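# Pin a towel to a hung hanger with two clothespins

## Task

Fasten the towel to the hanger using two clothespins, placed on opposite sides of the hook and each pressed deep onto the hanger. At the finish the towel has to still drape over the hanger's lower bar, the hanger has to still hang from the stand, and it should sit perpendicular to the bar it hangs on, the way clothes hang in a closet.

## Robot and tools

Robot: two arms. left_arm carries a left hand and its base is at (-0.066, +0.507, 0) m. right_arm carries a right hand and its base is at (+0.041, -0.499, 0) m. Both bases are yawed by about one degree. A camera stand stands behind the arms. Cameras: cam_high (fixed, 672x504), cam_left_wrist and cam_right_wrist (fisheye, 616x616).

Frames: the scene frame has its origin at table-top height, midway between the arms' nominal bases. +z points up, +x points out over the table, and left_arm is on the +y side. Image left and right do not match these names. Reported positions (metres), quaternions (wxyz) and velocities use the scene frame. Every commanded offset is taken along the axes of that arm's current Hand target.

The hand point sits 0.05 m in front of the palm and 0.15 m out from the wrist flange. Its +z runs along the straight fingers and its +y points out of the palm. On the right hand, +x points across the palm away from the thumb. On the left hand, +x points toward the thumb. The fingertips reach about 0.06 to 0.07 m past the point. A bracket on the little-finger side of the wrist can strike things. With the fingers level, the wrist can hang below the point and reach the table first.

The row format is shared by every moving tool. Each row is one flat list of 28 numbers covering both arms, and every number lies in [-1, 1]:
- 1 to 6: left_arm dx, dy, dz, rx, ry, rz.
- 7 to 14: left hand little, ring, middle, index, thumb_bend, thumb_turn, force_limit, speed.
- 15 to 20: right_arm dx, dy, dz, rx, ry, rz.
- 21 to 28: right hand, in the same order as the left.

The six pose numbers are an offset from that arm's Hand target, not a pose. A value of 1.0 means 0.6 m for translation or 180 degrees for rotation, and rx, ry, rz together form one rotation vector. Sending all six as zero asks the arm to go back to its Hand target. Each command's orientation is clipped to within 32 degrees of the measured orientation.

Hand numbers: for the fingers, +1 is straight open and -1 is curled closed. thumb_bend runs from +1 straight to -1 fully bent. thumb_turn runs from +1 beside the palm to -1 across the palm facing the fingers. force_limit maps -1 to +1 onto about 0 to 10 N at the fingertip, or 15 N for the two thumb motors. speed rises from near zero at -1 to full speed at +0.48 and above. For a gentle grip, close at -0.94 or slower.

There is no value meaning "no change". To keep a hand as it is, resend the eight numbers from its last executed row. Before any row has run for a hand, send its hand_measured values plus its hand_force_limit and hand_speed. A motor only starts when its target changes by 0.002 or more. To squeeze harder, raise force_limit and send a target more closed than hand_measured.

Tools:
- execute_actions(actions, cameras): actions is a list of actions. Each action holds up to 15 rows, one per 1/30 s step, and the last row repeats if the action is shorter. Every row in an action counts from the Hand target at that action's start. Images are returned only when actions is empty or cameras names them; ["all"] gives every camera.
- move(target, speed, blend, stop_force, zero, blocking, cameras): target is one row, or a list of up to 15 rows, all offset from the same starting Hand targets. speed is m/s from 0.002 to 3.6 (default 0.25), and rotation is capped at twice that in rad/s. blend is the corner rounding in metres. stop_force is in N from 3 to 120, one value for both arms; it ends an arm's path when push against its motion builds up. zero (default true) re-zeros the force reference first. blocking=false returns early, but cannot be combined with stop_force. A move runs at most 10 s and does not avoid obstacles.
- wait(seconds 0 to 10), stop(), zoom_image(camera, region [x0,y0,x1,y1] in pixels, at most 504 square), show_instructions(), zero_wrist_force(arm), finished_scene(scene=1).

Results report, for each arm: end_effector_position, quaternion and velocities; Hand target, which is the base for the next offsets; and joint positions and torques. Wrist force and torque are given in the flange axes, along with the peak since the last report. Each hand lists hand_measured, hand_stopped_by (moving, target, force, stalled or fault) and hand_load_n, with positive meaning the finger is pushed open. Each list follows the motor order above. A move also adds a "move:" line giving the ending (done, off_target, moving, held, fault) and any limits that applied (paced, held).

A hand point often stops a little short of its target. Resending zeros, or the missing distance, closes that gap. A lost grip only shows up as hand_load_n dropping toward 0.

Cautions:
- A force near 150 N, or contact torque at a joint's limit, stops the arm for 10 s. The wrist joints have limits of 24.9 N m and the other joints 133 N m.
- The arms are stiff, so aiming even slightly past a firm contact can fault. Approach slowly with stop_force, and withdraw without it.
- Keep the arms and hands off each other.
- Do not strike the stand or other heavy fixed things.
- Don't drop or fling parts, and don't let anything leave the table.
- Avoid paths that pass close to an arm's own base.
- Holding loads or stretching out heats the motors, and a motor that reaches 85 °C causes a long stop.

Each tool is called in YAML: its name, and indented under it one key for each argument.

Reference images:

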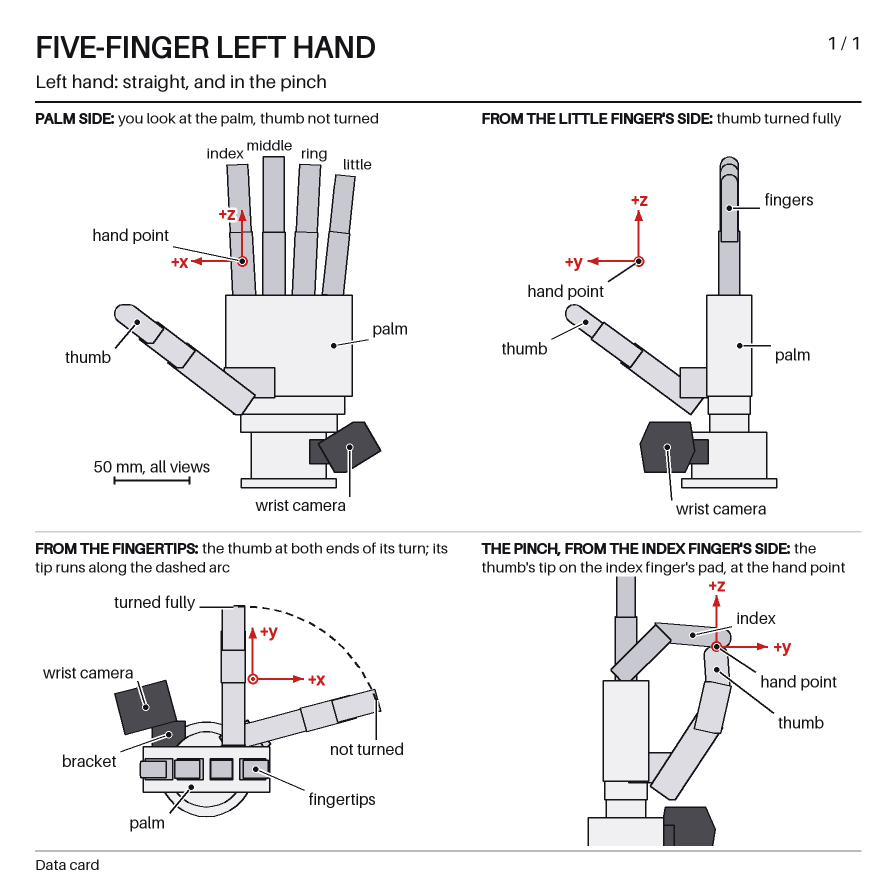

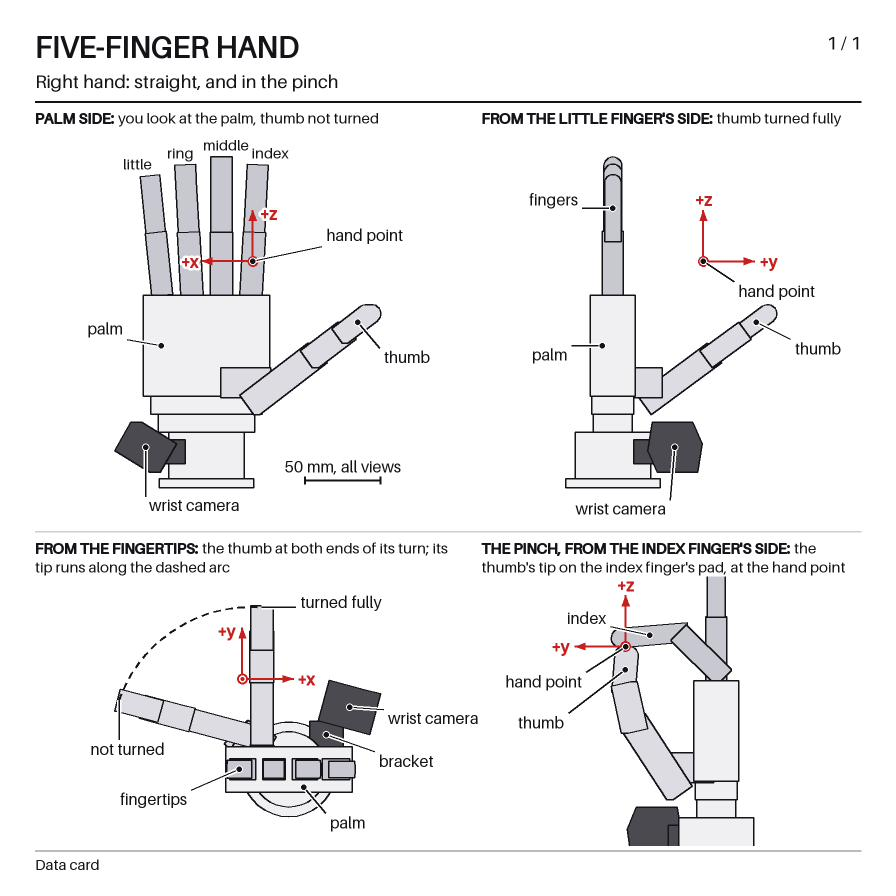

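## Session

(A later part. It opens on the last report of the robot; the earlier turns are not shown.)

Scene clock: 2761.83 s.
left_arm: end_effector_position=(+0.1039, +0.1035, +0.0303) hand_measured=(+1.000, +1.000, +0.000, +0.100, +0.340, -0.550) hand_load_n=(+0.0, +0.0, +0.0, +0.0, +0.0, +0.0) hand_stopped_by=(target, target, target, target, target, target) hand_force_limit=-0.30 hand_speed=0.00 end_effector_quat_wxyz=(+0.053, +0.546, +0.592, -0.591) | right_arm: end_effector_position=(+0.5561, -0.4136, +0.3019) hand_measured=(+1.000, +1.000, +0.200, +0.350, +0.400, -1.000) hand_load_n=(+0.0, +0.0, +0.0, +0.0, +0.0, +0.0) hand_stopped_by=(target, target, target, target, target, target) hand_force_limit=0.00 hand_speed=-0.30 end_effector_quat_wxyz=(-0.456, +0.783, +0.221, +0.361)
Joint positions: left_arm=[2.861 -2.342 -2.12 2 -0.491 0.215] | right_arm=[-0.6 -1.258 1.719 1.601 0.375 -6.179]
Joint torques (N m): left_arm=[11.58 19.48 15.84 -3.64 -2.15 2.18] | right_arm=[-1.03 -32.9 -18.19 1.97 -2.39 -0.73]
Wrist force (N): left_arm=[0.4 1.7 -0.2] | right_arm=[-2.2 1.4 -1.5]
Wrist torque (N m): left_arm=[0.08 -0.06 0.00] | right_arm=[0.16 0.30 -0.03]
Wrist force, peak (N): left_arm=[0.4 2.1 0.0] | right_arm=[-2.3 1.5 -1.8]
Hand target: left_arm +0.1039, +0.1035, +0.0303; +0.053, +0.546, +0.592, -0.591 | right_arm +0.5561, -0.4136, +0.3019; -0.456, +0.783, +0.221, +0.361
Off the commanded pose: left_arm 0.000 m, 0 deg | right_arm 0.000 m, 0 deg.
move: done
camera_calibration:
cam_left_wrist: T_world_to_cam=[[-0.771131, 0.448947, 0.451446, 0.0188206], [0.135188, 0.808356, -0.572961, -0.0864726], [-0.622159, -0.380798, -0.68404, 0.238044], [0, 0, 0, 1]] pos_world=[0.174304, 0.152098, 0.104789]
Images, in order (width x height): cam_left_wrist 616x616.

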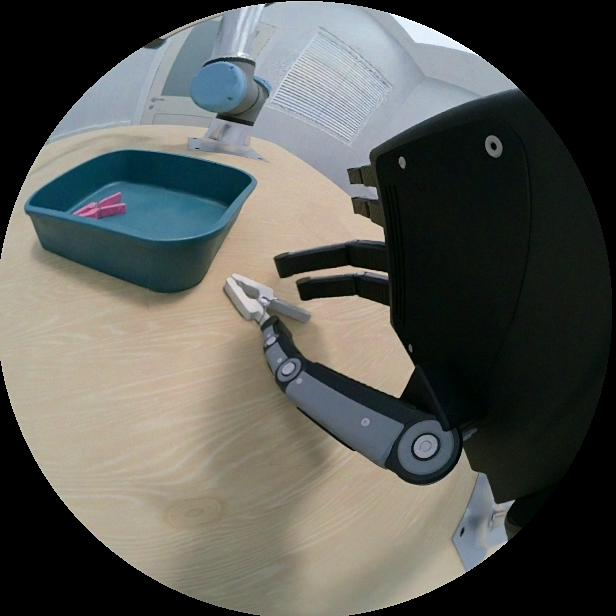

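move:
  target: [0,0.0018,-0.0038,0,0,0, 1,1,0,0.1,0.34,-0.55,-0.3,0, 0,0,0,0,0,0, 1,1,0.2,0.35,0.4,-1,0,-0.3]
  speed: 0.03
  cameras: []

move:
  target: [0.0151,0.0137,0.0064,0,0,0, 1,1,0,0.1,0.34,-0.55,-0.3,0, 0,0,0,0,0,0, 1,1,0.2,0.35,0.4,-1,0,-0.3]
  speed: 0.015
  stop_force: 3
  cameras: ["cam_left_wrist"]

zoom_image:
  camera: "cam_left_wrist"
  region: [200, 240, 320, 360]

Scene clock: 2782.57 s.
left_arm: end_effector_position=(+0.1060, +0.1048, +0.0303) hand_measured=(+1.000, +1.000, +0.000, +0.100, +0.340, -0.550) hand_load_n=(+0.0, +0.0, +0.0, +0.0, +0.0, +0.0) hand_stopped_by=(target, target, target, target, target, target) hand_force_limit=-0.30 hand_speed=0.00 end_effector_quat_wxyz=(+0.053, +0.546, +0.592, -0.591) | right_arm: end_effector_position=(+0.5561, -0.4136, +0.3019) hand_measured=(+1.000, +1.000, +0.200, +0.350, +0.400, -1.000) hand_load_n=(+0.0, +0.0, +0.0, +0.0, +0.0, +0.0) hand_stopped_by=(target, target, target, target, target, target) hand_force_limit=0.00 hand_speed=-0.30 end_effector_quat_wxyz=(-0.456, +0.783, +0.221, +0.361)
Joint positions: left_arm=[2.867 -2.344 -2.119 1.993 -0.495 0.223] | right_arm=[-0.6 -1.258 1.719 1.601 0.375 -6.179]
Joint torques (N m): left_arm=[11.73 20.04 17.46 -3.94 -1.6 1.9] | right_arm=[-1.26 -33.12 -18.38 2 -2.28 -0.55]
Wrist force (N): left_arm=[0.4 1.8 0.0] | right_arm=[-1.9 1.4 -1.5]
Wrist torque (N m): left_arm=[0.09 -0.06 0.00] | right_arm=[0.15 0.26 -0.01]
Wrist force, peak (N): left_arm=[0.6 2.1 -0.1] | right_arm=[-2.1 1.6 -1.7]
Hand target: left_arm +0.1060, +0.1049, +0.0303; +0.053, +0.546, +0.592, -0.591 | right_arm +0.5561, -0.4136, +0.3019; -0.456, +0.783, +0.221, +0.361
Off the commanded pose: left_arm 0.000 m, 0 deg | right_arm 0.000 m, 0 deg.
move: done
No camera images: "cameras" was empty.

Scene clock: 2784.20 s.
left_arm: end_effector_position=(+0.1060, +0.1049, +0.0225) hand_measured=(+1.000, +1.000, +0.000, +0.100, +0.340, -0.550) hand_load_n=(+0.0, +0.0, +0.0, +0.5, +0.0, +0.5) hand_stopped_by=(target, target, target, target, target, target) hand_force_limit=-0.30 hand_speed=0.00 end_effector_quat_wxyz=(+0.053, +0.546, +0.592, -0.591) | right_arm: end_effector_position=(+0.5561, -0.4136, +0.3019) hand_measured=(+1.000, +1.000, +0.200, +0.350, +0.400, -1.000) hand_load_n=(+0.0, +0.0, +0.0, +0.0, +0.0, +0.0) hand_stopped_by=(target, target, target, target, target, target) hand_force_limit=0.00 hand_speed=-0.30 end_effector_quat_wxyz=(-0.456, +0.783, +0.221, +0.361)
Joint positions: left_arm=[2.867 -2.364 -2.114 2.009 -0.495 0.223] | right_arm=[-0.6 -1.258 1.719 1.601 0.375 -6.179]
Joint torques (N m): left_arm=[5.88 45.61 -9.1 -3.31 -1.06 0.53] | right_arm=[-1.47 -32.95 -19.02 2.01 -2.76 -0.56]
Wrist force (N): left_arm=[-1.4 0.0 -0.2] | right_arm=[-2.1 1.3 -1.5]
Wrist torque (N m): left_arm=[0.10 -0.10 -0.01] | right_arm=[0.15 0.29 -0.03]
Wrist force, peak (N): left_arm=[-2.6 -1.7 -0.5] | right_arm=[-2.2 1.5 -1.7]
Hand target: left_arm +0.1060, +0.1049, +0.0225; +0.053, +0.546, +0.592, -0.591 (not the last commanded pose) | right_arm +0.5561, -0.4136, +0.3019; -0.456, +0.783, +0.221, +0.361
Off the commanded pose: left_arm 0.005 m, 0 deg | right_arm 0.000 m, 0 deg.
move: contact (left_arm)
camera_calibration:
cam_left_wrist: T_world_to_cam=[[-0.771072, 0.44904, 0.451454, 0.0232624], [0.13524, 0.808316, -0.573005, -0.0922987], [-0.62222, -0.380774, -0.683998, 0.234619], [0, 0, 0, 1]] pos_world=[0.176404, 0.153497, 0.0970894]
Images, in order (width x height): cam_left_wrist 616x616.

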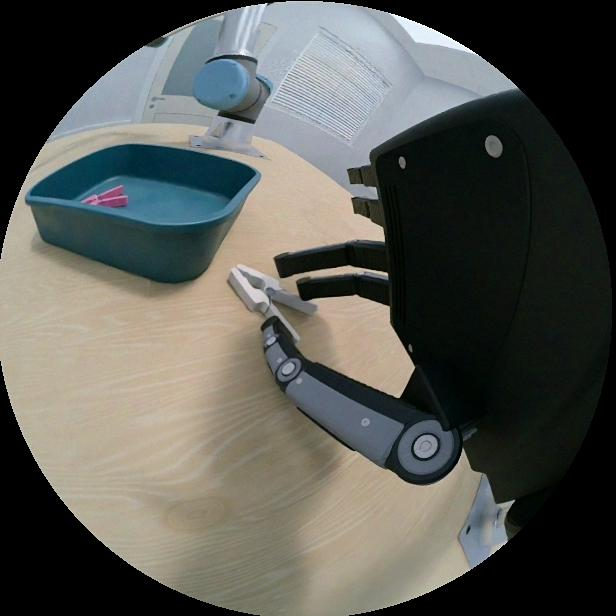

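Scaled by 4.200 from the camera's 616x616 image, which has a finer 880x880 frame.

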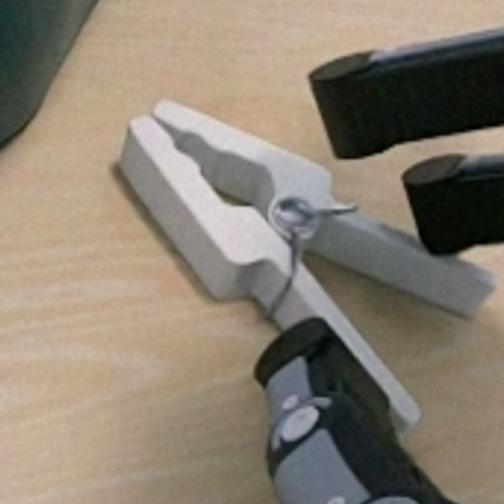

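move:
  target: [-0.0035,-0.0032,-0.0015,0,0,0, 1,1,0,0.17,0.34,-0.55,-0.3,0, 0,0,0,0,0,0, 1,1,0.2,0.35,0.4,-1,0,-0.3]
  speed: 0.03
  cameras: []

move:
  target: [0.0094,0.0085,0.0040,0,0,0, 1,1,0,0.17,0.34,-0.55,-0.3,0, 0,0,0,0,0,0, 1,1,0.2,0.35,0.4,-1,0,-0.3]
  speed: 0.015
  stop_force: 3
  cameras: ["cam_left_wrist"]

zoom_image:
  camera: "cam_left_wrist"
  region: [200, 240, 320, 360]

Scene clock: 2798.83 s.
left_arm: end_effector_position=(+0.1060, +0.1049, +0.0255) hand_measured=(+1.000, +1.000, +0.000, +0.170, +0.340, -0.550) hand_load_n=(+0.0, +0.0, +0.0, +0.0, +0.0, +0.0) hand_stopped_by=(target, target, target, target, target, target) hand_force_limit=-0.30 hand_speed=0.00 end_effector_quat_wxyz=(+0.053, +0.546, +0.592, -0.591) | right_arm: end_effector_position=(+0.5561, -0.4136, +0.3019) hand_measured=(+1.000, +1.000, +0.200, +0.350, +0.400, -1.000) hand_load_n=(+0.0, +0.0, +0.0, +0.0, +0.0, +0.5) hand_stopped_by=(target, target, target, target, target, target) hand_force_limit=0.00 hand_speed=-0.30 end_effector_quat_wxyz=(-0.456, +0.783, +0.221, +0.361)
Joint positions: left_arm=[2.867 -2.357 -2.116 2.003 -0.495 0.223] | right_arm=[-0.6 -1.258 1.719 1.601 0.375 -6.179]
Joint torques (N m): left_arm=[10.31 45.32 -11.38 -4.01 -2.01 2.2] | right_arm=[0.57 -32.79 -18.06 1.89 -2.45 -0.6]
Wrist force (N): left_arm=[0.3 1.9 0.0] | right_arm=[-2.0 1.3 -1.4]
Wrist torque (N m): left_arm=[0.09 -0.04 0.00] | right_arm=[0.14 0.28 -0.03]
Wrist force, peak (N): left_arm=[0.5 1.9 -0.1] | right_arm=[-2.2 1.3 -2.0]
Hand target: left_arm +0.1060, +0.1049, +0.0255; +0.053, +0.546, +0.592, -0.591 | right_arm +0.5561, -0.4136, +0.3019; -0.456, +0.783, +0.221, +0.361
Off the commanded pose: left_arm 0.000 m, 0 deg | right_arm 0.000 m, 0 deg.
move: done
No camera images: "cameras" was empty.

Scene clock: 2800.10 s.
left_arm: end_effector_position=(+0.1060, +0.1049, +0.0177) hand_measured=(+1.000, +1.000, +0.000, +0.170, +0.340, -0.550) hand_load_n=(+0.0, +0.0, +0.0, +0.0, -1.5, -1.0) hand_stopped_by=(target, target, target, target, target, target) hand_force_limit=-0.30 hand_speed=0.00 end_effector_quat_wxyz=(+0.053, +0.546, +0.592, -0.591) | right_arm: end_effector_position=(+0.5561, -0.4136, +0.3019) hand_measured=(+1.000, +1.000, +0.200, +0.350, +0.400, -1.000) hand_load_n=(-0.5, +0.0, +0.0, +0.0, +0.0, +0.0) hand_stopped_by=(target, target, target, target, target, target) hand_force_limit=0.00 hand_speed=-0.30 end_effector_quat_wxyz=(-0.456, +0.783, +0.221, +0.361)
Joint positions: left_arm=[2.867 -2.377 -2.112 2.019 -0.495 0.223] | right_arm=[-0.6 -1.258 1.719 1.601 0.375 -6.179]
Joint torques (N m): left_arm=[1.53 43.75 8.28 -3.38 0.61 0.46] | right_arm=[-0.22 -33.16 -18.31 2.09 -2.35 -0.53]
Wrist force (N): left_arm=[-1.1 -0.9 -2.2] | right_arm=[-1.9 1.5 -1.7]
Wrist torque (N m): left_arm=[-0.04 -0.06 0.04] | right_arm=[0.18 0.27 -0.01]
Wrist force, peak (N): left_arm=[-1.6 -0.8 -2.1] | right_arm=[-2.1 1.5 -1.7]
Hand target: left_arm +0.1060, +0.1049, +0.0177; +0.053, +0.546, +0.592, -0.591 | right_arm +0.5561, -0.4136, +0.3019; -0.456, +0.783, +0.221, +0.361
Off the commanded pose: left_arm 0.000 m, 0 deg | right_arm 0.000 m, 0 deg.
move: contact (left_arm)
camera_calibration:
cam_left_wrist: T_world_to_cam=[[-0.771055, 0.448994, 0.45153, 0.0254711], [0.13523, 0.808382, -0.572915, -0.0951233], [-0.622244, -0.380689, -0.684024, 0.231261], [0, 0, 0, 1]] pos_world=[0.176404, 0.153498, 0.0921895]
Images, in order (width x height): cam_left_wrist 616x616.

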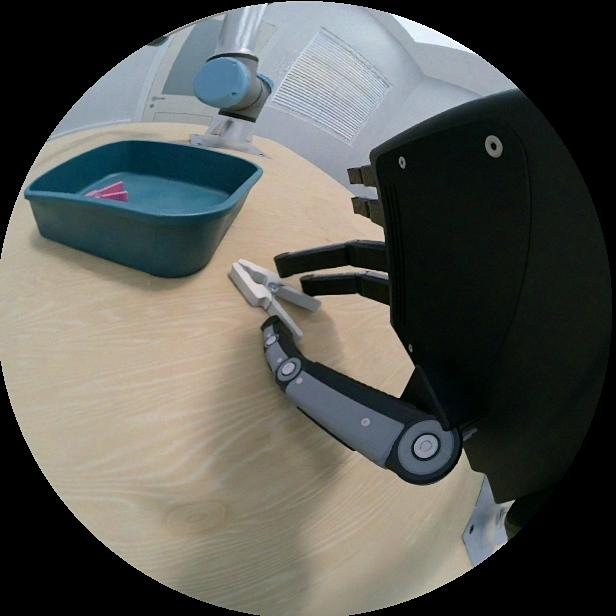

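Scaled by 4.200 from the camera's 616x616 image, which has a finer 880x880 frame.

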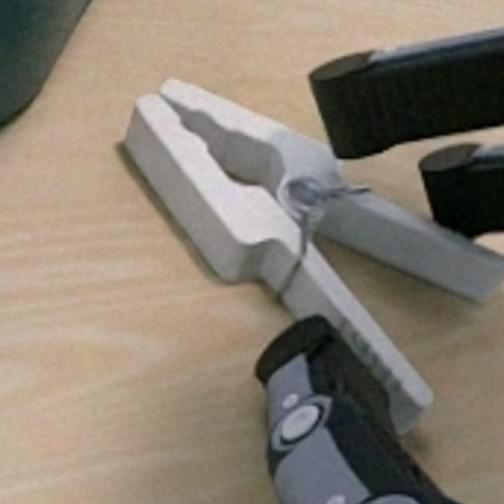

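move:
  target: [0,0,0,0,0,0, 1,1,0,0.06,0.3,-0.55,-0.5,-0.5, 0,0,0,0,0,0, 1,1,0.2,0.35,0.4,-1,0,-0.3]
  speed: 0.03
  cameras: ["cam_left_wrist"]

zoom_image:
  camera: "cam_left_wrist"
  region: [200, 240, 320, 360]

Scene clock: 2804.70 s.
left_arm: end_effector_position=(+0.1060, +0.1049, +0.0177) hand_measured=(+1.000, +1.000, +0.000, +0.130, +0.304, -0.550) hand_load_n=(+0.0, +0.0, +0.0, +4.5, +3.5, +0.0) hand_stopped_by=(target, target, target, force, force, target) hand_force_limit=-0.50 hand_speed=-0.50 end_effector_quat_wxyz=(+0.053, +0.546, +0.592, -0.591) | right_arm: end_effector_position=(+0.5561, -0.4136, +0.3019) hand_measured=(+1.000, +1.000, +0.200, +0.350, +0.400, -1.000) hand_load_n=(+0.0, +0.0, +0.0, +0.0, +0.0, +0.0) hand_stopped_by=(target, target, target, target, target, target) hand_force_limit=0.00 hand_speed=-0.30 end_effector_quat_wxyz=(-0.456, +0.783, +0.221, +0.361)
Joint positions: left_arm=[2.867 -2.377 -2.112 2.019 -0.495 0.223] | right_arm=[-0.6 -1.258 1.719 1.601 0.375 -6.179]
Joint torques (N m): left_arm=[1.92 46.72 -10.49 -3.51 0.46 2.1] | right_arm=[-0.75 -32.79 -17.94 2.03 -2.37 -0.49]
Wrist force (N): left_arm=[0.5 1.8 0.0] | right_arm=[-2.0 1.3 -1.7]
Wrist torque (N m): left_arm=[0.10 -0.06 0.00] | right_arm=[0.16 0.28 -0.02]
Wrist force, peak (N): left_arm=[-1.5 -0.9 -2.1] | right_arm=[-2.3 1.5 -1.7]
Hand target: left_arm +0.1060, +0.1049, +0.0177; +0.053, +0.546, +0.592, -0.591 | right_arm +0.5561, -0.4136, +0.3019; -0.456, +0.783, +0.221, +0.361
Off the commanded pose: left_arm 0.000 m, 0 deg | right_arm 0.000 m, 0 deg.
move: done
camera_calibration:
cam_left_wrist: T_world_to_cam=[[-0.771115, 0.449045, 0.451376, 0.0254436], [0.135283, 0.808302, -0.573016, -0.0950533], [-0.622158, -0.380798, -0.684041, 0.231333], [0, 0, 0, 1]] pos_world=[0.176404, 0.153497, 0.0922894]
Images, in order (width x height): cam_left_wrist 616x616.

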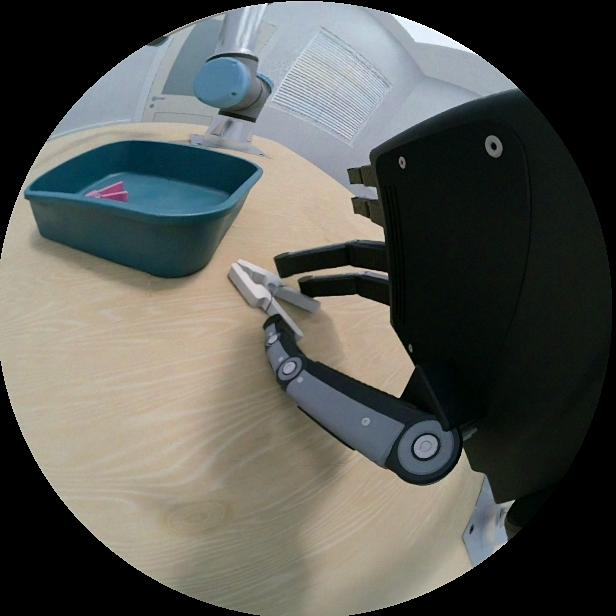

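Scaled by 4.200 from the camera's 616x616 image, which has a finer 880x880 frame.

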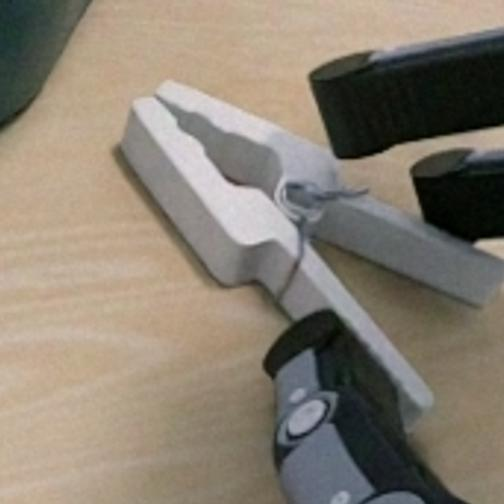

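move:
  target: [0,0,0,0,0,0, 1,1,0,0.0,0.3,-0.55,0.3,-0.7, 0,0,0,0,0,0, 1,1,0.2,0.35,0.4,-1,0,-0.3]
  speed: 0.03
  cameras: ["cam_left_wrist"]

zoom_image:
  camera: "cam_left_wrist"
  region: [200, 240, 320, 360]

Scene clock: 2811.33 s.
left_arm: end_effector_position=(+0.1060, +0.1049, +0.0177) hand_measured=(+1.000, +1.000, +0.000, +0.106, +0.304, -0.550) hand_load_n=(+0.0, +0.0, +0.0, +8.5, +7.0, +0.0) hand_stopped_by=(target, target, target, force, force, target) hand_force_limit=0.30 hand_speed=-0.70 end_effector_quat_wxyz=(+0.053, +0.546, +0.592, -0.591) | right_arm: end_effector_position=(+0.5561, -0.4136, +0.3019) hand_measured=(+1.000, +1.000, +0.200, +0.350, +0.400, -1.000) hand_load_n=(+0.0, +0.0, +0.0, +0.0, +0.0, +0.0) hand_stopped_by=(target, target, target, target, target, target) hand_force_limit=0.00 hand_speed=-0.30 end_effector_quat_wxyz=(-0.456, +0.783, +0.221, +0.361)
Joint positions: left_arm=[2.867 -2.377 -2.112 2.019 -0.495 0.223] | right_arm=[-0.6 -1.258 1.719 1.601 0.375 -6.179]
Joint torques (N m): left_arm=[0.89 46.57 -10.76 -3.51 0.38 1.59] | right_arm=[0.29 -32.77 -17.98 2.12 -2.43 -0.56]
Wrist force (N): left_arm=[0.5 1.9 -0.2] | right_arm=[-2.0 1.4 -1.7]
Wrist torque (N m): left_arm=[0.11 -0.07 0.00] | right_arm=[0.17 0.28 -0.02]
Wrist force, peak (N): left_arm=[0.5 2.0 -0.2] | right_arm=[-2.2 1.5 -1.8]
Hand target: left_arm +0.1060, +0.1049, +0.0177; +0.053, +0.546, +0.592, -0.591 | right_arm +0.5561, -0.4136, +0.3019; -0.456, +0.783, +0.221, +0.361
Off the commanded pose: left_arm 0.000 m, 0 deg | right_arm 0.000 m, 0 deg.
move: done
camera_calibration:
cam_left_wrist: T_world_to_cam=[[-0.771115, 0.449045, 0.451376, 0.0254436], [0.135283, 0.808302, -0.573016, -0.0950533], [-0.622158, -0.380798, -0.684041, 0.231333], [0, 0, 0, 1]] pos_world=[0.176404, 0.153497, 0.0922894]
Images, in order (width x height): cam_left_wrist 616x616.

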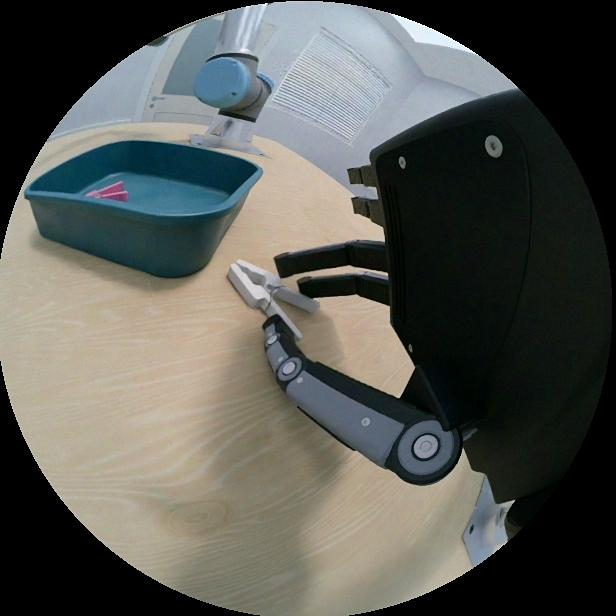

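Scaled by 4.200 from the camera's 616x616 image, which has a finer 880x880 frame.

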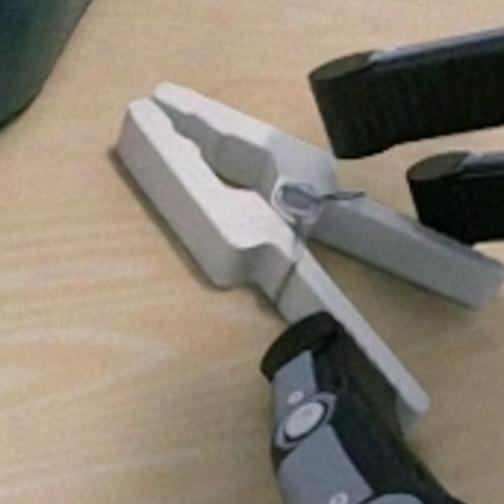

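move:
  target: [0,0,0,0,0,0, 1,1,0,0.0,0.2,-0.55,0.35,-0.8, 0,0,0,0,0,0, 1,1,0.2,0.35,0.4,-1,0,-0.3]
  speed: 0.03
  cameras: ["cam_left_wrist"]

zoom_image:
  camera: "cam_left_wrist"
  region: [200, 240, 320, 360]

Scene clock: 2818.30 s.
left_arm: end_effector_position=(+0.1060, +0.1049, +0.0177) hand_measured=(+1.000, +1.000, +0.000, +0.106, +0.208, -0.550) hand_load_n=(+0.0, +0.0, +0.0, +12.0, +8.5, -0.5) hand_stopped_by=(target, target, target, force, target, target) hand_force_limit=0.35 hand_speed=-0.80 end_effector_quat_wxyz=(+0.053, +0.546, +0.592, -0.591) | right_arm: end_effector_position=(+0.5561, -0.4136, +0.3019) hand_measured=(+1.000, +1.000, +0.200, +0.350, +0.400, -1.000) hand_load_n=(+0.0, +0.0, +0.0, +0.0, +0.0, +0.0) hand_stopped_by=(target, target, target, target, target, target) hand_force_limit=0.00 hand_speed=-0.30 end_effector_quat_wxyz=(-0.456, +0.783, +0.221, +0.361)
Joint positions: left_arm=[2.867 -2.377 -2.112 2.019 -0.495 0.223] | right_arm=[-0.6 -1.258 1.719 1.601 0.375 -6.179]
Joint torques (N m): left_arm=[1.72 45.66 -9.62 -3.57 0.39 0.77] | right_arm=[-0.93 -32.55 -17.66 2.02 -2.49 -0.56]
Wrist force (N): left_arm=[0.3 1.7 -0.2] | right_arm=[-2.0 1.4 -1.5]
Wrist torque (N m): left_arm=[0.08 -0.05 0.00] | right_arm=[0.16 0.28 -0.02]
Wrist force, peak (N): left_arm=[0.5 2.0 0.1] | right_arm=[-2.2 1.4 -1.7]
Hand target: left_arm +0.1060, +0.1049, +0.0177; +0.053, +0.546, +0.592, -0.591 | right_arm +0.5561, -0.4136, +0.3019; -0.456, +0.783, +0.221, +0.361
Off the commanded pose: left_arm 0.000 m, 0 deg | right_arm 0.000 m, 0 deg.
move: done
camera_calibration:
cam_left_wrist: T_world_to_cam=[[-0.771115, 0.449045, 0.451376, 0.0254436], [0.135283, 0.808302, -0.573016, -0.0950533], [-0.622158, -0.380798, -0.684041, 0.231333], [0, 0, 0, 1]] pos_world=[0.176404, 0.153497, 0.0922894]
Images, in order (width x height): cam_left_wrist 616x616.

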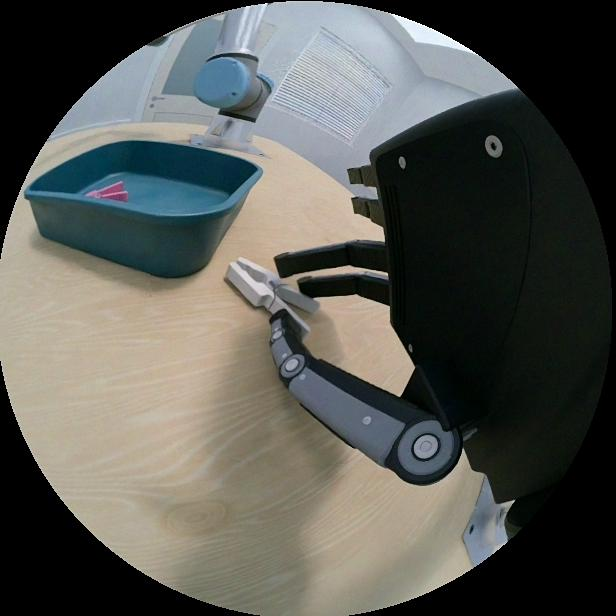

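Scaled by 4.200 from the camera's 616x616 image, which has a finer 880x880 frame.

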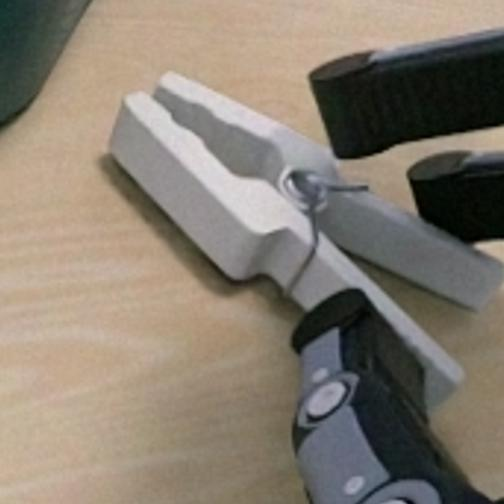

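zoom_image:
  camera: "cam_left_wrist"
  region: [220, 250, 280, 310]

Scaled by 8.400 from the camera's 616x616 image, which has a finer 880x880 frame.

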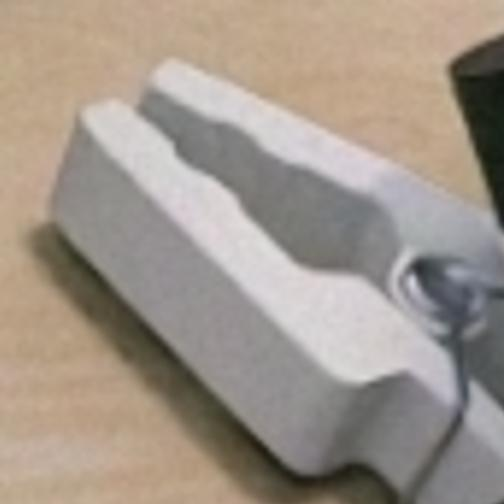

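move:
  target: [0,0,0,0,0,0, 1,1,0,0.0,0.12,-0.55,0.7,-0.8, 0,0,0,0,0,0, 1,1,0.2,0.35,0.4,-1,0,-0.3]
  speed: 0.03
  cameras: ["cam_left_wrist"]

zoom_image:
  camera: "cam_left_wrist"
  region: [200, 240, 320, 360]

Scene clock: 2826.43 s.
left_arm: end_effector_position=(+0.1060, +0.1049, +0.0177) hand_measured=(+1.000, +1.000, +0.000, +0.108, +0.128, -0.550) hand_load_n=(+0.0, +0.0, +0.0, +13.5, +8.5, -0.5) hand_stopped_by=(target, target, target, force, target, target) hand_force_limit=0.70 hand_speed=-0.80 end_effector_quat_wxyz=(+0.053, +0.546, +0.592, -0.591) | right_arm: end_effector_position=(+0.5561, -0.4136, +0.3019) hand_measured=(+1.000, +1.000, +0.200, +0.350, +0.400, -1.000) hand_load_n=(+0.0, -0.5, +0.0, +0.0, +0.0, +0.5) hand_stopped_by=(target, target, target, target, target, target) hand_force_limit=0.00 hand_speed=-0.30 end_effector_quat_wxyz=(-0.456, +0.783, +0.221, +0.361)
Joint positions: left_arm=[2.867 -2.377 -2.112 2.019 -0.495 0.223] | right_arm=[-0.6 -1.258 1.719 1.601 0.375 -6.179]
Joint torques (N m): left_arm=[2.64 45.75 -8.71 -3.49 0.4 0.17] | right_arm=[-0.94 -32.95 -18.32 2.04 -2.53 -0.59]
Wrist force (N): left_arm=[0.2 1.5 -0.3] | right_arm=[-2.0 1.4 -1.6]
Wrist torque (N m): left_arm=[0.11 -0.07 0.00] | right_arm=[0.16 0.28 -0.02]
Wrist force, peak (N): left_arm=[0.2 2.0 0.1] | right_arm=[-2.2 1.6 -1.7]
Hand target: left_arm +0.1060, +0.1049, +0.0177; +0.053, +0.546, +0.592, -0.591 | right_arm +0.5561, -0.4136, +0.3019; -0.456, +0.783, +0.221, +0.361
Off the commanded pose: left_arm 0.000 m, 0 deg | right_arm 0.000 m, 0 deg.
move: done
camera_calibration:
cam_left_wrist: T_world_to_cam=[[-0.771115, 0.449045, 0.451376, 0.0254436], [0.135283, 0.808302, -0.573016, -0.0950533], [-0.622158, -0.380798, -0.684041, 0.231333], [0, 0, 0, 1]] pos_world=[0.176404, 0.153497, 0.0922894]
Images, in order (width x height): cam_left_wrist 616x616.

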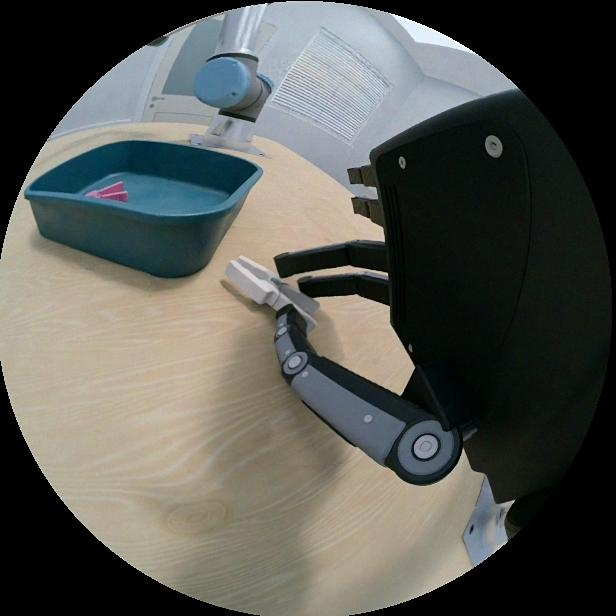

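Scaled by 4.200 from the camera's 616x616 image, which has a finer 880x880 frame.

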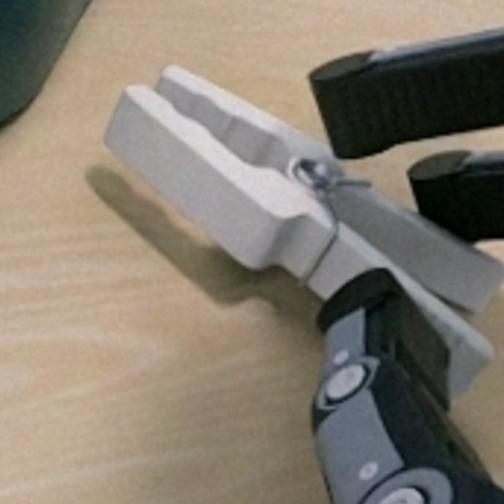

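move:
  target:
    - [0,0,0,0,0,0, 1,1,0,0.1,0.22,-0.55,0,-0.8, 0,0,0,0,0,0, 1,1,0.2,0.35,0.4,-1,0,-0.3]
    - [0,0,0,0,0,0, 1,1,0,0.15,0.34,-0.55,0,-0.7, 0,0,0,0,0,0, 1,1,0.2,0.35,0.4,-1,0,-0.3]
    - [-0.0236,-0.0214,-0.0100,0,0,0, 1,1,0,0.15,0.34,-0.55,0,-0.7, 0,0,0,0,0,0, 1,1,0.2,0.35,0.4,-1,0,-0.3]
  speed: 0.02
  cameras: ["cam_left_wrist"]

zoom_image:
  camera: "cam_left_wrist"
  region: [200, 240, 320, 360]

Scene clock: 2855.23 s.
left_arm: end_effector_position=(+0.1061, +0.1049, +0.0377) hand_measured=(+1.000, +1.000, +0.000, +0.150, +0.338, -0.550) hand_load_n=(+0.0, +0.0, +0.0, +0.0, +0.0, +0.0) hand_stopped_by=(target, target, target, target, target, target) hand_force_limit=0.00 hand_speed=-0.70 end_effector_quat_wxyz=(+0.053, +0.546, +0.592, -0.591) | right_arm: end_effector_position=(+0.5561, -0.4136, +0.3019) hand_measured=(+1.000, +1.000, +0.200, +0.350, +0.400, -1.000) hand_load_n=(+0.0, +0.0, +0.0, +0.0, +0.0, +0.0) hand_stopped_by=(target, target, target, target, target, target) hand_force_limit=0.00 hand_speed=-0.30 end_effector_quat_wxyz=(-0.456, +0.783, +0.221, +0.361)
Joint positions: left_arm=[2.867 -2.324 -2.123 1.977 -0.495 0.223] | right_arm=[-0.6 -1.258 1.719 1.601 0.375 -6.179]
Joint torques (N m): left_arm=[12.19 45.28 -8.17 -3.63 -1.86 2.25] | right_arm=[-0.31 -33.32 -18.57 1.99 -2.41 -0.5]
Wrist force (N): left_arm=[0.5 1.9 0.0] | right_arm=[-2.0 1.3 -1.8]
Wrist torque (N m): left_arm=[0.10 -0.07 0.00] | right_arm=[0.15 0.28 -0.03]
Wrist force, peak (N): left_arm=[0.5 2.1 -0.1] | right_arm=[-2.2 1.5 -1.7]
Hand target: left_arm +0.1061, +0.1049, +0.0378; +0.053, +0.546, +0.592, -0.591 | right_arm +0.5561, -0.4136, +0.3019; -0.456, +0.783, +0.221, +0.361
Off the commanded pose: left_arm 0.000 m, 0 deg | right_arm 0.000 m, 0 deg.
move: done
camera_calibration:
cam_left_wrist: T_world_to_cam=[[-0.771115, 0.449045, 0.451376, 0.0164163], [0.135283, 0.808302, -0.573016, -0.0837311], [-0.622158, -0.380798, -0.684041, 0.244983], [0, 0, 0, 1]] pos_world=[0.176404, 0.153597, 0.112189]
Images, in order (width x height): cam_left_wrist 616x616.

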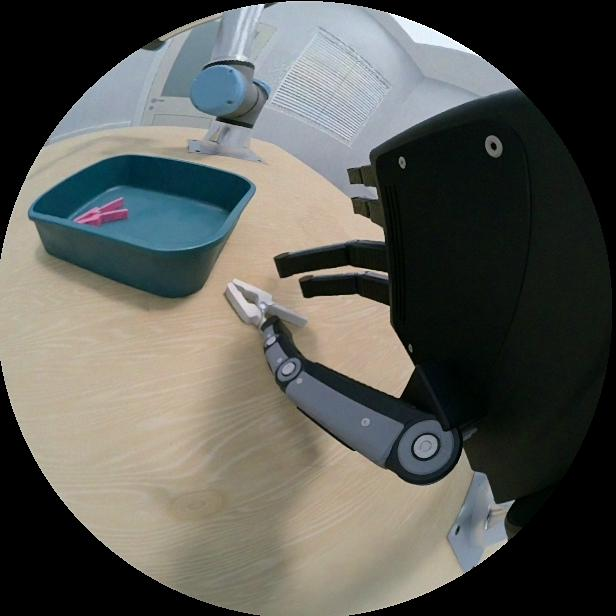

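Scaled by 4.200 from the camera's 616x616 image, which has a finer 880x880 frame.

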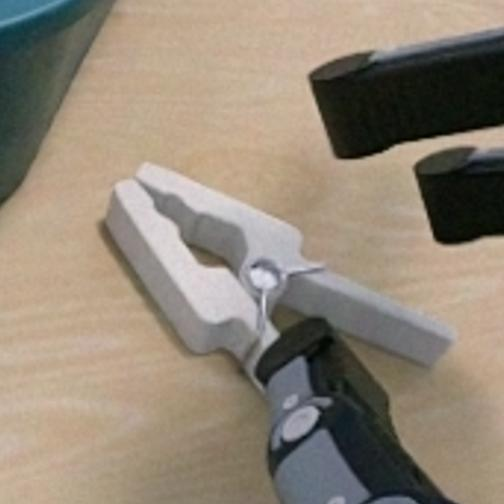

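move:
  target: [0.0035,-0.0018,0.0112,-0.0644,0.0067,0.0041, 1,1,0,0.12,0.48,-0.53,-0.3,0, 0,0,0,0,0,0, 1,1,0.2,0.35,0.4,-1,0,-0.3]
  speed: 0.06
  cameras: ["cam_left_wrist"]

zoom_image:
  camera: "cam_left_wrist"
  region: [200, 240, 320, 360]

Scene clock: 2878.43 s.
left_arm: end_effector_position=(+0.1006, +0.1014, +0.0350) hand_measured=(+1.000, +1.000, +0.000, +0.120, +0.480, -0.530) hand_load_n=(+0.0, +0.0, +0.0, +0.0, -0.5, +0.0) hand_stopped_by=(target, target, target, target, target, target) hand_force_limit=-0.30 hand_speed=0.00 end_effector_quat_wxyz=(+0.105, +0.547, +0.645, -0.522) | right_arm: end_effector_position=(+0.5561, -0.4136, +0.3019) hand_measured=(+1.000, +1.000, +0.200, +0.350, +0.400, -1.000) hand_load_n=(+0.0, +0.0, +0.0, +0.0, +0.0, +0.0) hand_stopped_by=(target, target, target, target, target, target) hand_force_limit=0.00 hand_speed=-0.30 end_effector_quat_wxyz=(-0.456, +0.783, +0.221, +0.361)
Joint positions: left_arm=[2.807 -2.137 -2.159 2.352 -0.483 -0.252] | right_arm=[-0.6 -1.258 1.719 1.601 0.375 -6.179]
Joint torques (N m): left_arm=[-13.56 41.22 -7.81 -1.7 -1.85 -2.1] | right_arm=[0.17 -31.95 -18.62 1.97 -2.4 -0.38]
Wrist force (N): left_arm=[0.4 1.7 0.4] | right_arm=[-2.1 1.1 -1.7]
Wrist torque (N m): left_arm=[0.07 -0.05 0.17] | right_arm=[0.12 0.29 -0.03]
Wrist force, peak (N): left_arm=[0.5 2.2 -0.1] | right_arm=[-2.2 1.5 -1.7]
Hand target: left_arm +0.1006, +0.1014, +0.0350; +0.105, +0.547, +0.645, -0.522 | right_arm +0.5561, -0.4136, +0.3019; -0.456, +0.783, +0.221, +0.361
Off the commanded pose: left_arm 0.000 m, 0 deg | right_arm 0.000 m, 0 deg.
move: done
camera_calibration:
cam_left_wrist: T_world_to_cam=[[-0.874388, 0.308763, 0.374315, 0.042296], [0.100393, 0.869847, -0.482999, -0.0875314], [-0.474729, -0.38475, -0.791581, 0.227743], [0, 0, 0, 1]] pos_world=[0.153887, 0.150703, 0.122167]
Images, in order (width x height): cam_left_wrist 616x616.

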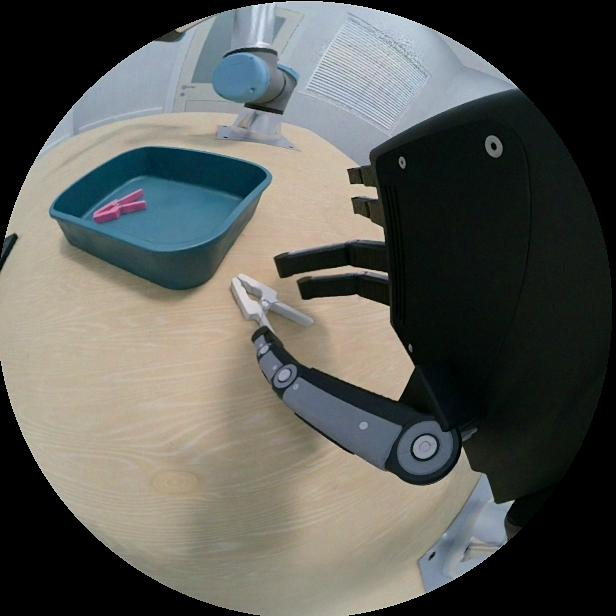

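Scaled by 4.200 from the camera's 616x616 image, which has a finer 880x880 frame.

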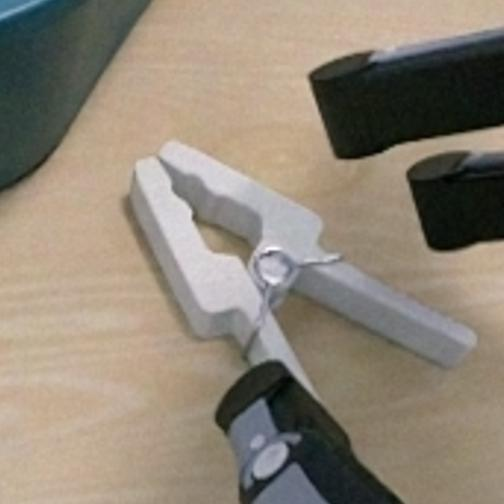

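move:
  target: [0.0191,0.0124,0.0126,0,0,0, 1,1,0,0.12,0.48,-0.53,-0.3,0, 0,0,0,0,0,0, 1,1,0.2,0.35,0.4,-1,0,-0.3]
  speed: 0.015
  stop_force: 3
  cameras: ["cam_left_wrist"]

zoom_image:
  camera: "cam_left_wrist"
  region: [200, 240, 320, 360]

Scene clock: 2893.80 s.
left_arm: end_effector_position=(+0.0990, +0.1012, +0.0195) hand_measured=(+1.000, +1.000, +0.000, +0.120, +0.480, -0.530) hand_load_n=(+0.0, +0.0, +0.0, +0.0, +0.0, +0.0) hand_stopped_by=(target, target, target, target, target, target) hand_force_limit=-0.30 hand_speed=0.00 end_effector_quat_wxyz=(+0.105, +0.547, +0.645, -0.522) | right_arm: end_effector_position=(+0.5561, -0.4136, +0.3019) hand_measured=(+1.000, +1.000, +0.200, +0.350, +0.400, -1.000) hand_load_n=(-0.5, +0.0, +0.0, +0.0, +0.0, +0.5) hand_stopped_by=(target, target, target, target, target, target) hand_force_limit=0.00 hand_speed=-0.30 end_effector_quat_wxyz=(-0.456, +0.783, +0.221, +0.361)
Joint positions: left_arm=[2.805 -2.176 -2.161 2.397 -0.483 -0.257] | right_arm=[-0.6 -1.258 1.719 1.601 0.375 -6.179]
Joint torques (N m): left_arm=[-13.31 15.85 -7.38 -1.44 4.18 -1.58] | right_arm=[0.07 -32.62 -20.08 1.98 -2.34 -0.73]
Wrist force (N): left_arm=[0.1 1.4 0.1] | right_arm=[-2.0 1.4 -1.7]
Wrist torque (N m): left_arm=[0.05 -0.07 0.18] | right_arm=[0.17 0.29 -0.02]
Wrist force, peak (N): left_arm=[0.5 1.9 0.2] | right_arm=[-2.0 1.8 -1.7]
Hand target: left_arm +0.0990, +0.1012, +0.0194; +0.105, +0.547, +0.645, -0.522 | right_arm +0.5561, -0.4136, +0.3019; -0.456, +0.783, +0.221, +0.361
Off the commanded pose: left_arm 0.000 m, 0 deg | right_arm 0.000 m, 0 deg.
move: done
camera_calibration:
cam_left_wrist: T_world_to_cam=[[-0.874433, 0.308725, 0.374241, 0.0467811], [0.100461, 0.869903, -0.482883, -0.0947146], [-0.474632, -0.384652, -0.791686, 0.214619], [0, 0, 0, 1]] pos_world=[0.152287, 0.150504, 0.106668]
Images, in order (width x height): cam_left_wrist 616x616.

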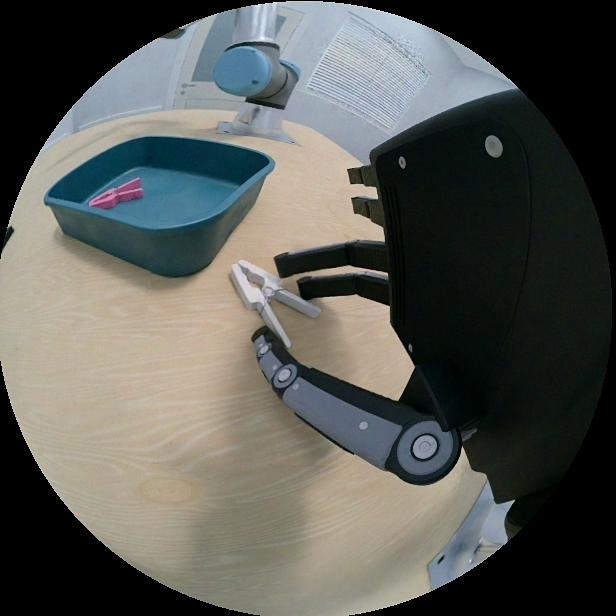

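Scaled by 4.200 from the camera's 616x616 image, which has a finer 880x880 frame.

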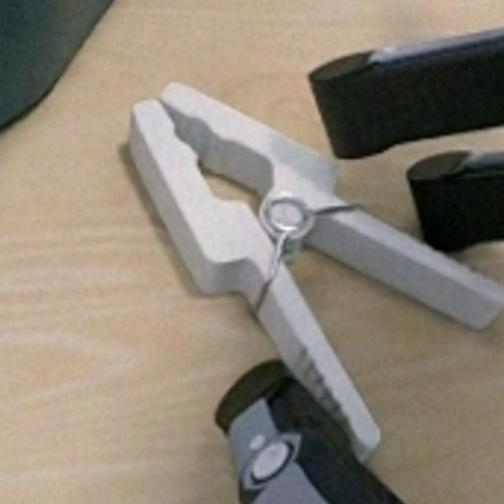

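move:
  target:
    - [-0.0023,0.0019,0.0013,0,0,0, 1,1,0,0.12,0.48,-0.53,-0.3,0, 0,0,0,0,0,0, 1,1,0.2,0.35,0.4,-1,0,-0.3]
    - [-0.0023,0.0019,0.0013,0,0,0, 1,1,0,0.12,0.4,-0.53,-0.5,-0.5, 0,0,0,0,0,0, 1,1,0.2,0.35,0.4,-1,0,-0.3]
    - [-0.0023,0.0019,0.0013,0,0,0, 1,1,0,0,0.4,-0.53,-0.5,-0.5, 0,0,0,0,0,0, 1,1,0.2,0.35,0.4,-1,0,-0.3]
  speed: 0.015
  cameras: ["cam_left_wrist"]

zoom_image:
  camera: "cam_left_wrist"
  region: [200, 240, 320, 360]

Scene clock: 2901.47 s.
left_arm: end_effector_position=(+0.1001, +0.0996, +0.0195) hand_measured=(+1.000, +1.000, +0.000, +0.034, +0.402, -0.530) hand_load_n=(+0.0, +0.0, +0.0, +7.0, +5.5, -0.5) hand_stopped_by=(target, target, target, force, target, target) hand_force_limit=-0.50 hand_speed=-0.50 end_effector_quat_wxyz=(+0.105, +0.547, +0.645, -0.522) | right_arm: end_effector_position=(+0.5561, -0.4136, +0.3019) hand_measured=(+1.000, +1.000, +0.200, +0.350, +0.400, -1.000) hand_load_n=(+0.0, +0.0, +0.0, +0.0, +0.0, +0.5) hand_stopped_by=(target, target, target, target, target, target) hand_force_limit=0.00 hand_speed=-0.30 end_effector_quat_wxyz=(-0.456, +0.783, +0.221, +0.361)
Joint positions: left_arm=[2.801 -2.177 -2.155 2.398 -0.481 -0.265] | right_arm=[-0.6 -1.258 1.719 1.601 0.375 -6.179]
Joint torques (N m): left_arm=[-13.09 17.01 17.34 -1.76 3.35 -1.87] | right_arm=[0.54 -32.53 -18.59 2.1 -2.34 -0.53]
Wrist force (N): left_arm=[-0.6 0.8 -0.7] | right_arm=[-2.0 1.4 -1.7]
Wrist torque (N m): left_arm=[0.01 -0.04 0.19] | right_arm=[0.16 0.29 -0.02]
Wrist force, peak (N): left_arm=[0.3 1.6 0.3] | right_arm=[-2.1 1.6 -1.8]
Hand target: left_arm +0.1001, +0.0996, +0.0195; +0.105, +0.547, +0.645, -0.522 | right_arm +0.5561, -0.4136, +0.3019; -0.456, +0.783, +0.221, +0.361
Off the commanded pose: left_arm 0.000 m, 0 deg | right_arm 0.000 m, 0 deg.
move: done
camera_calibration:
cam_left_wrist: T_world_to_cam=[[-0.874447, 0.308714, 0.374217, 0.0482435], [0.10042, 0.86987, -0.482952, -0.0934145], [-0.474614, -0.384737, -0.791656, 0.214532], [0, 0, 0, 1]] pos_world=[0.153387, 0.148904, 0.106668]
Images, in order (width x height): cam_left_wrist 616x616.

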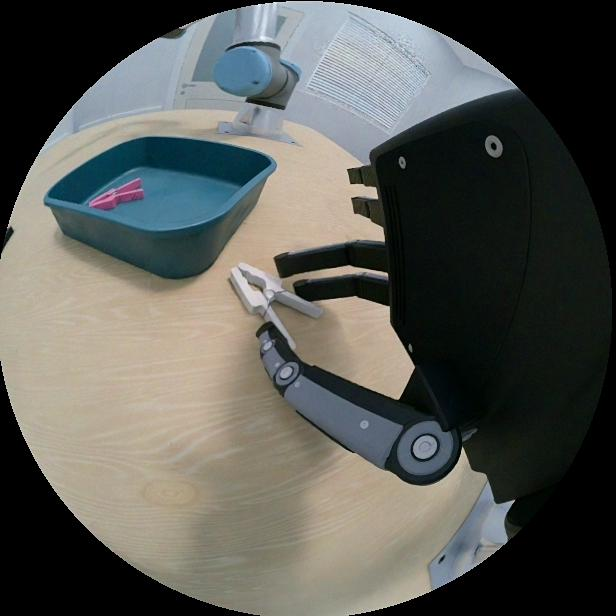

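Scaled by 4.200 from the camera's 616x616 image, which has a finer 880x880 frame.

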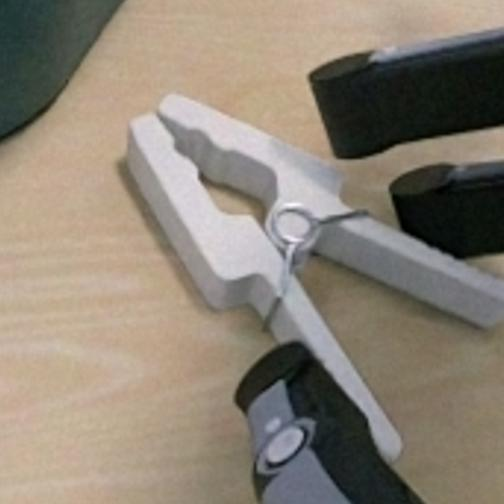

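move:
  target: [0,0,0,0,0,0, 1,1,0,0,0.32,-0.53,0.6,-0.9, 0,0,0,0,0,0, 1,1,0.2,0.35,0.4,-1,0,-0.3]
  speed: 0.015
  cameras: ["cam_left_wrist"]

zoom_image:
  camera: "cam_left_wrist"
  region: [200, 240, 320, 360]

Scene clock: 2906.10 s.
left_arm: end_effector_position=(+0.1001, +0.0996, +0.0195) hand_measured=(+1.000, +1.000, +0.000, +0.036, +0.328, -0.530) hand_load_n=(+0.0, +0.0, +0.0, +12.5, +10.0, +0.0) hand_stopped_by=(target, target, target, force, target, target) hand_force_limit=0.60 hand_speed=-0.90 end_effector_quat_wxyz=(+0.105, +0.547, +0.645, -0.522) | right_arm: end_effector_position=(+0.5561, -0.4136, +0.3019) hand_measured=(+1.000, +1.000, +0.200, +0.350, +0.400, -1.000) hand_load_n=(+0.0, +0.0, -0.5, +0.0, +0.0, +0.5) hand_stopped_by=(target, target, target, target, target, target) hand_force_limit=0.00 hand_speed=-0.30 end_effector_quat_wxyz=(-0.456, +0.783, +0.221, +0.361)
Joint positions: left_arm=[2.801 -2.177 -2.155 2.398 -0.481 -0.265] | right_arm=[-0.6 -1.258 1.719 1.601 0.375 -6.179]
Joint torques (N m): left_arm=[-10.65 17.68 12.99 -3.72 -1.21 -2.04] | right_arm=[-0.17 -31.81 -19.17 2.06 -2.25 -0.46]
Wrist force (N): left_arm=[0.3 1.7 0.4] | right_arm=[-2.0 1.3 -1.7]
Wrist torque (N m): left_arm=[0.07 -0.04 0.17] | right_arm=[0.16 0.29 -0.03]
Wrist force, peak (N): left_arm=[0.3 1.7 0.5] | right_arm=[-2.3 1.5 -1.7]
Hand target: left_arm +0.1001, +0.0996, +0.0195; +0.105, +0.547, +0.645, -0.522 | right_arm +0.5561, -0.4136, +0.3019; -0.456, +0.783, +0.221, +0.361
Off the commanded pose: left_arm 0.000 m, 0 deg | right_arm 0.000 m, 0 deg.
move: done
camera_calibration:
cam_left_wrist: T_world_to_cam=[[-0.874433, 0.308725, 0.374241, 0.048237], [0.100461, 0.869903, -0.482883, -0.0934333], [-0.474632, -0.384652, -0.791686, 0.214526], [0, 0, 0, 1]] pos_world=[0.153387, 0.148904, 0.106668]
Images, in order (width x height): cam_left_wrist 616x616.

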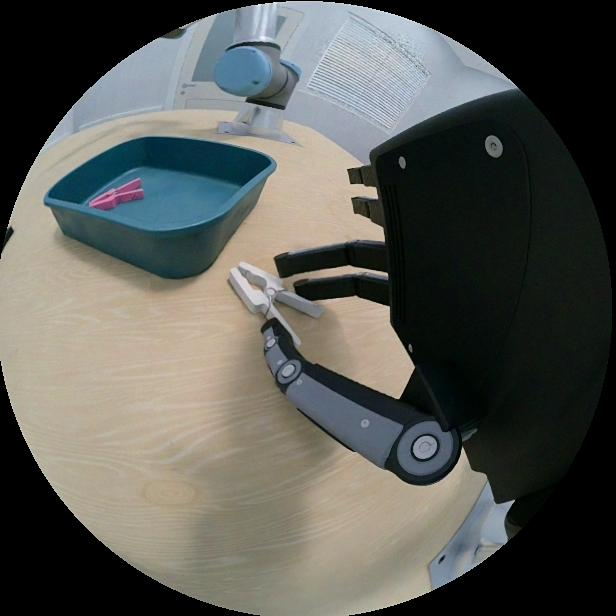

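Scaled by 4.200 from the camera's 616x616 image, which has a finer 880x880 frame.

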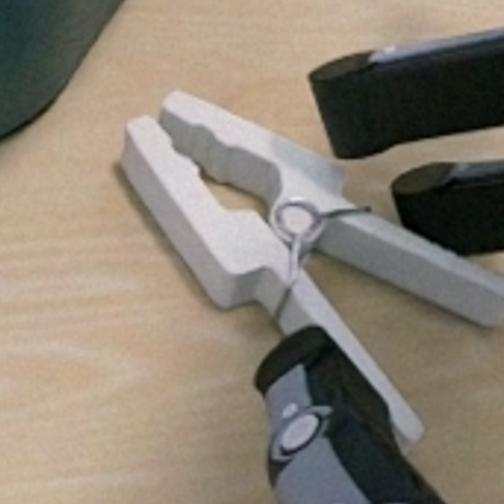

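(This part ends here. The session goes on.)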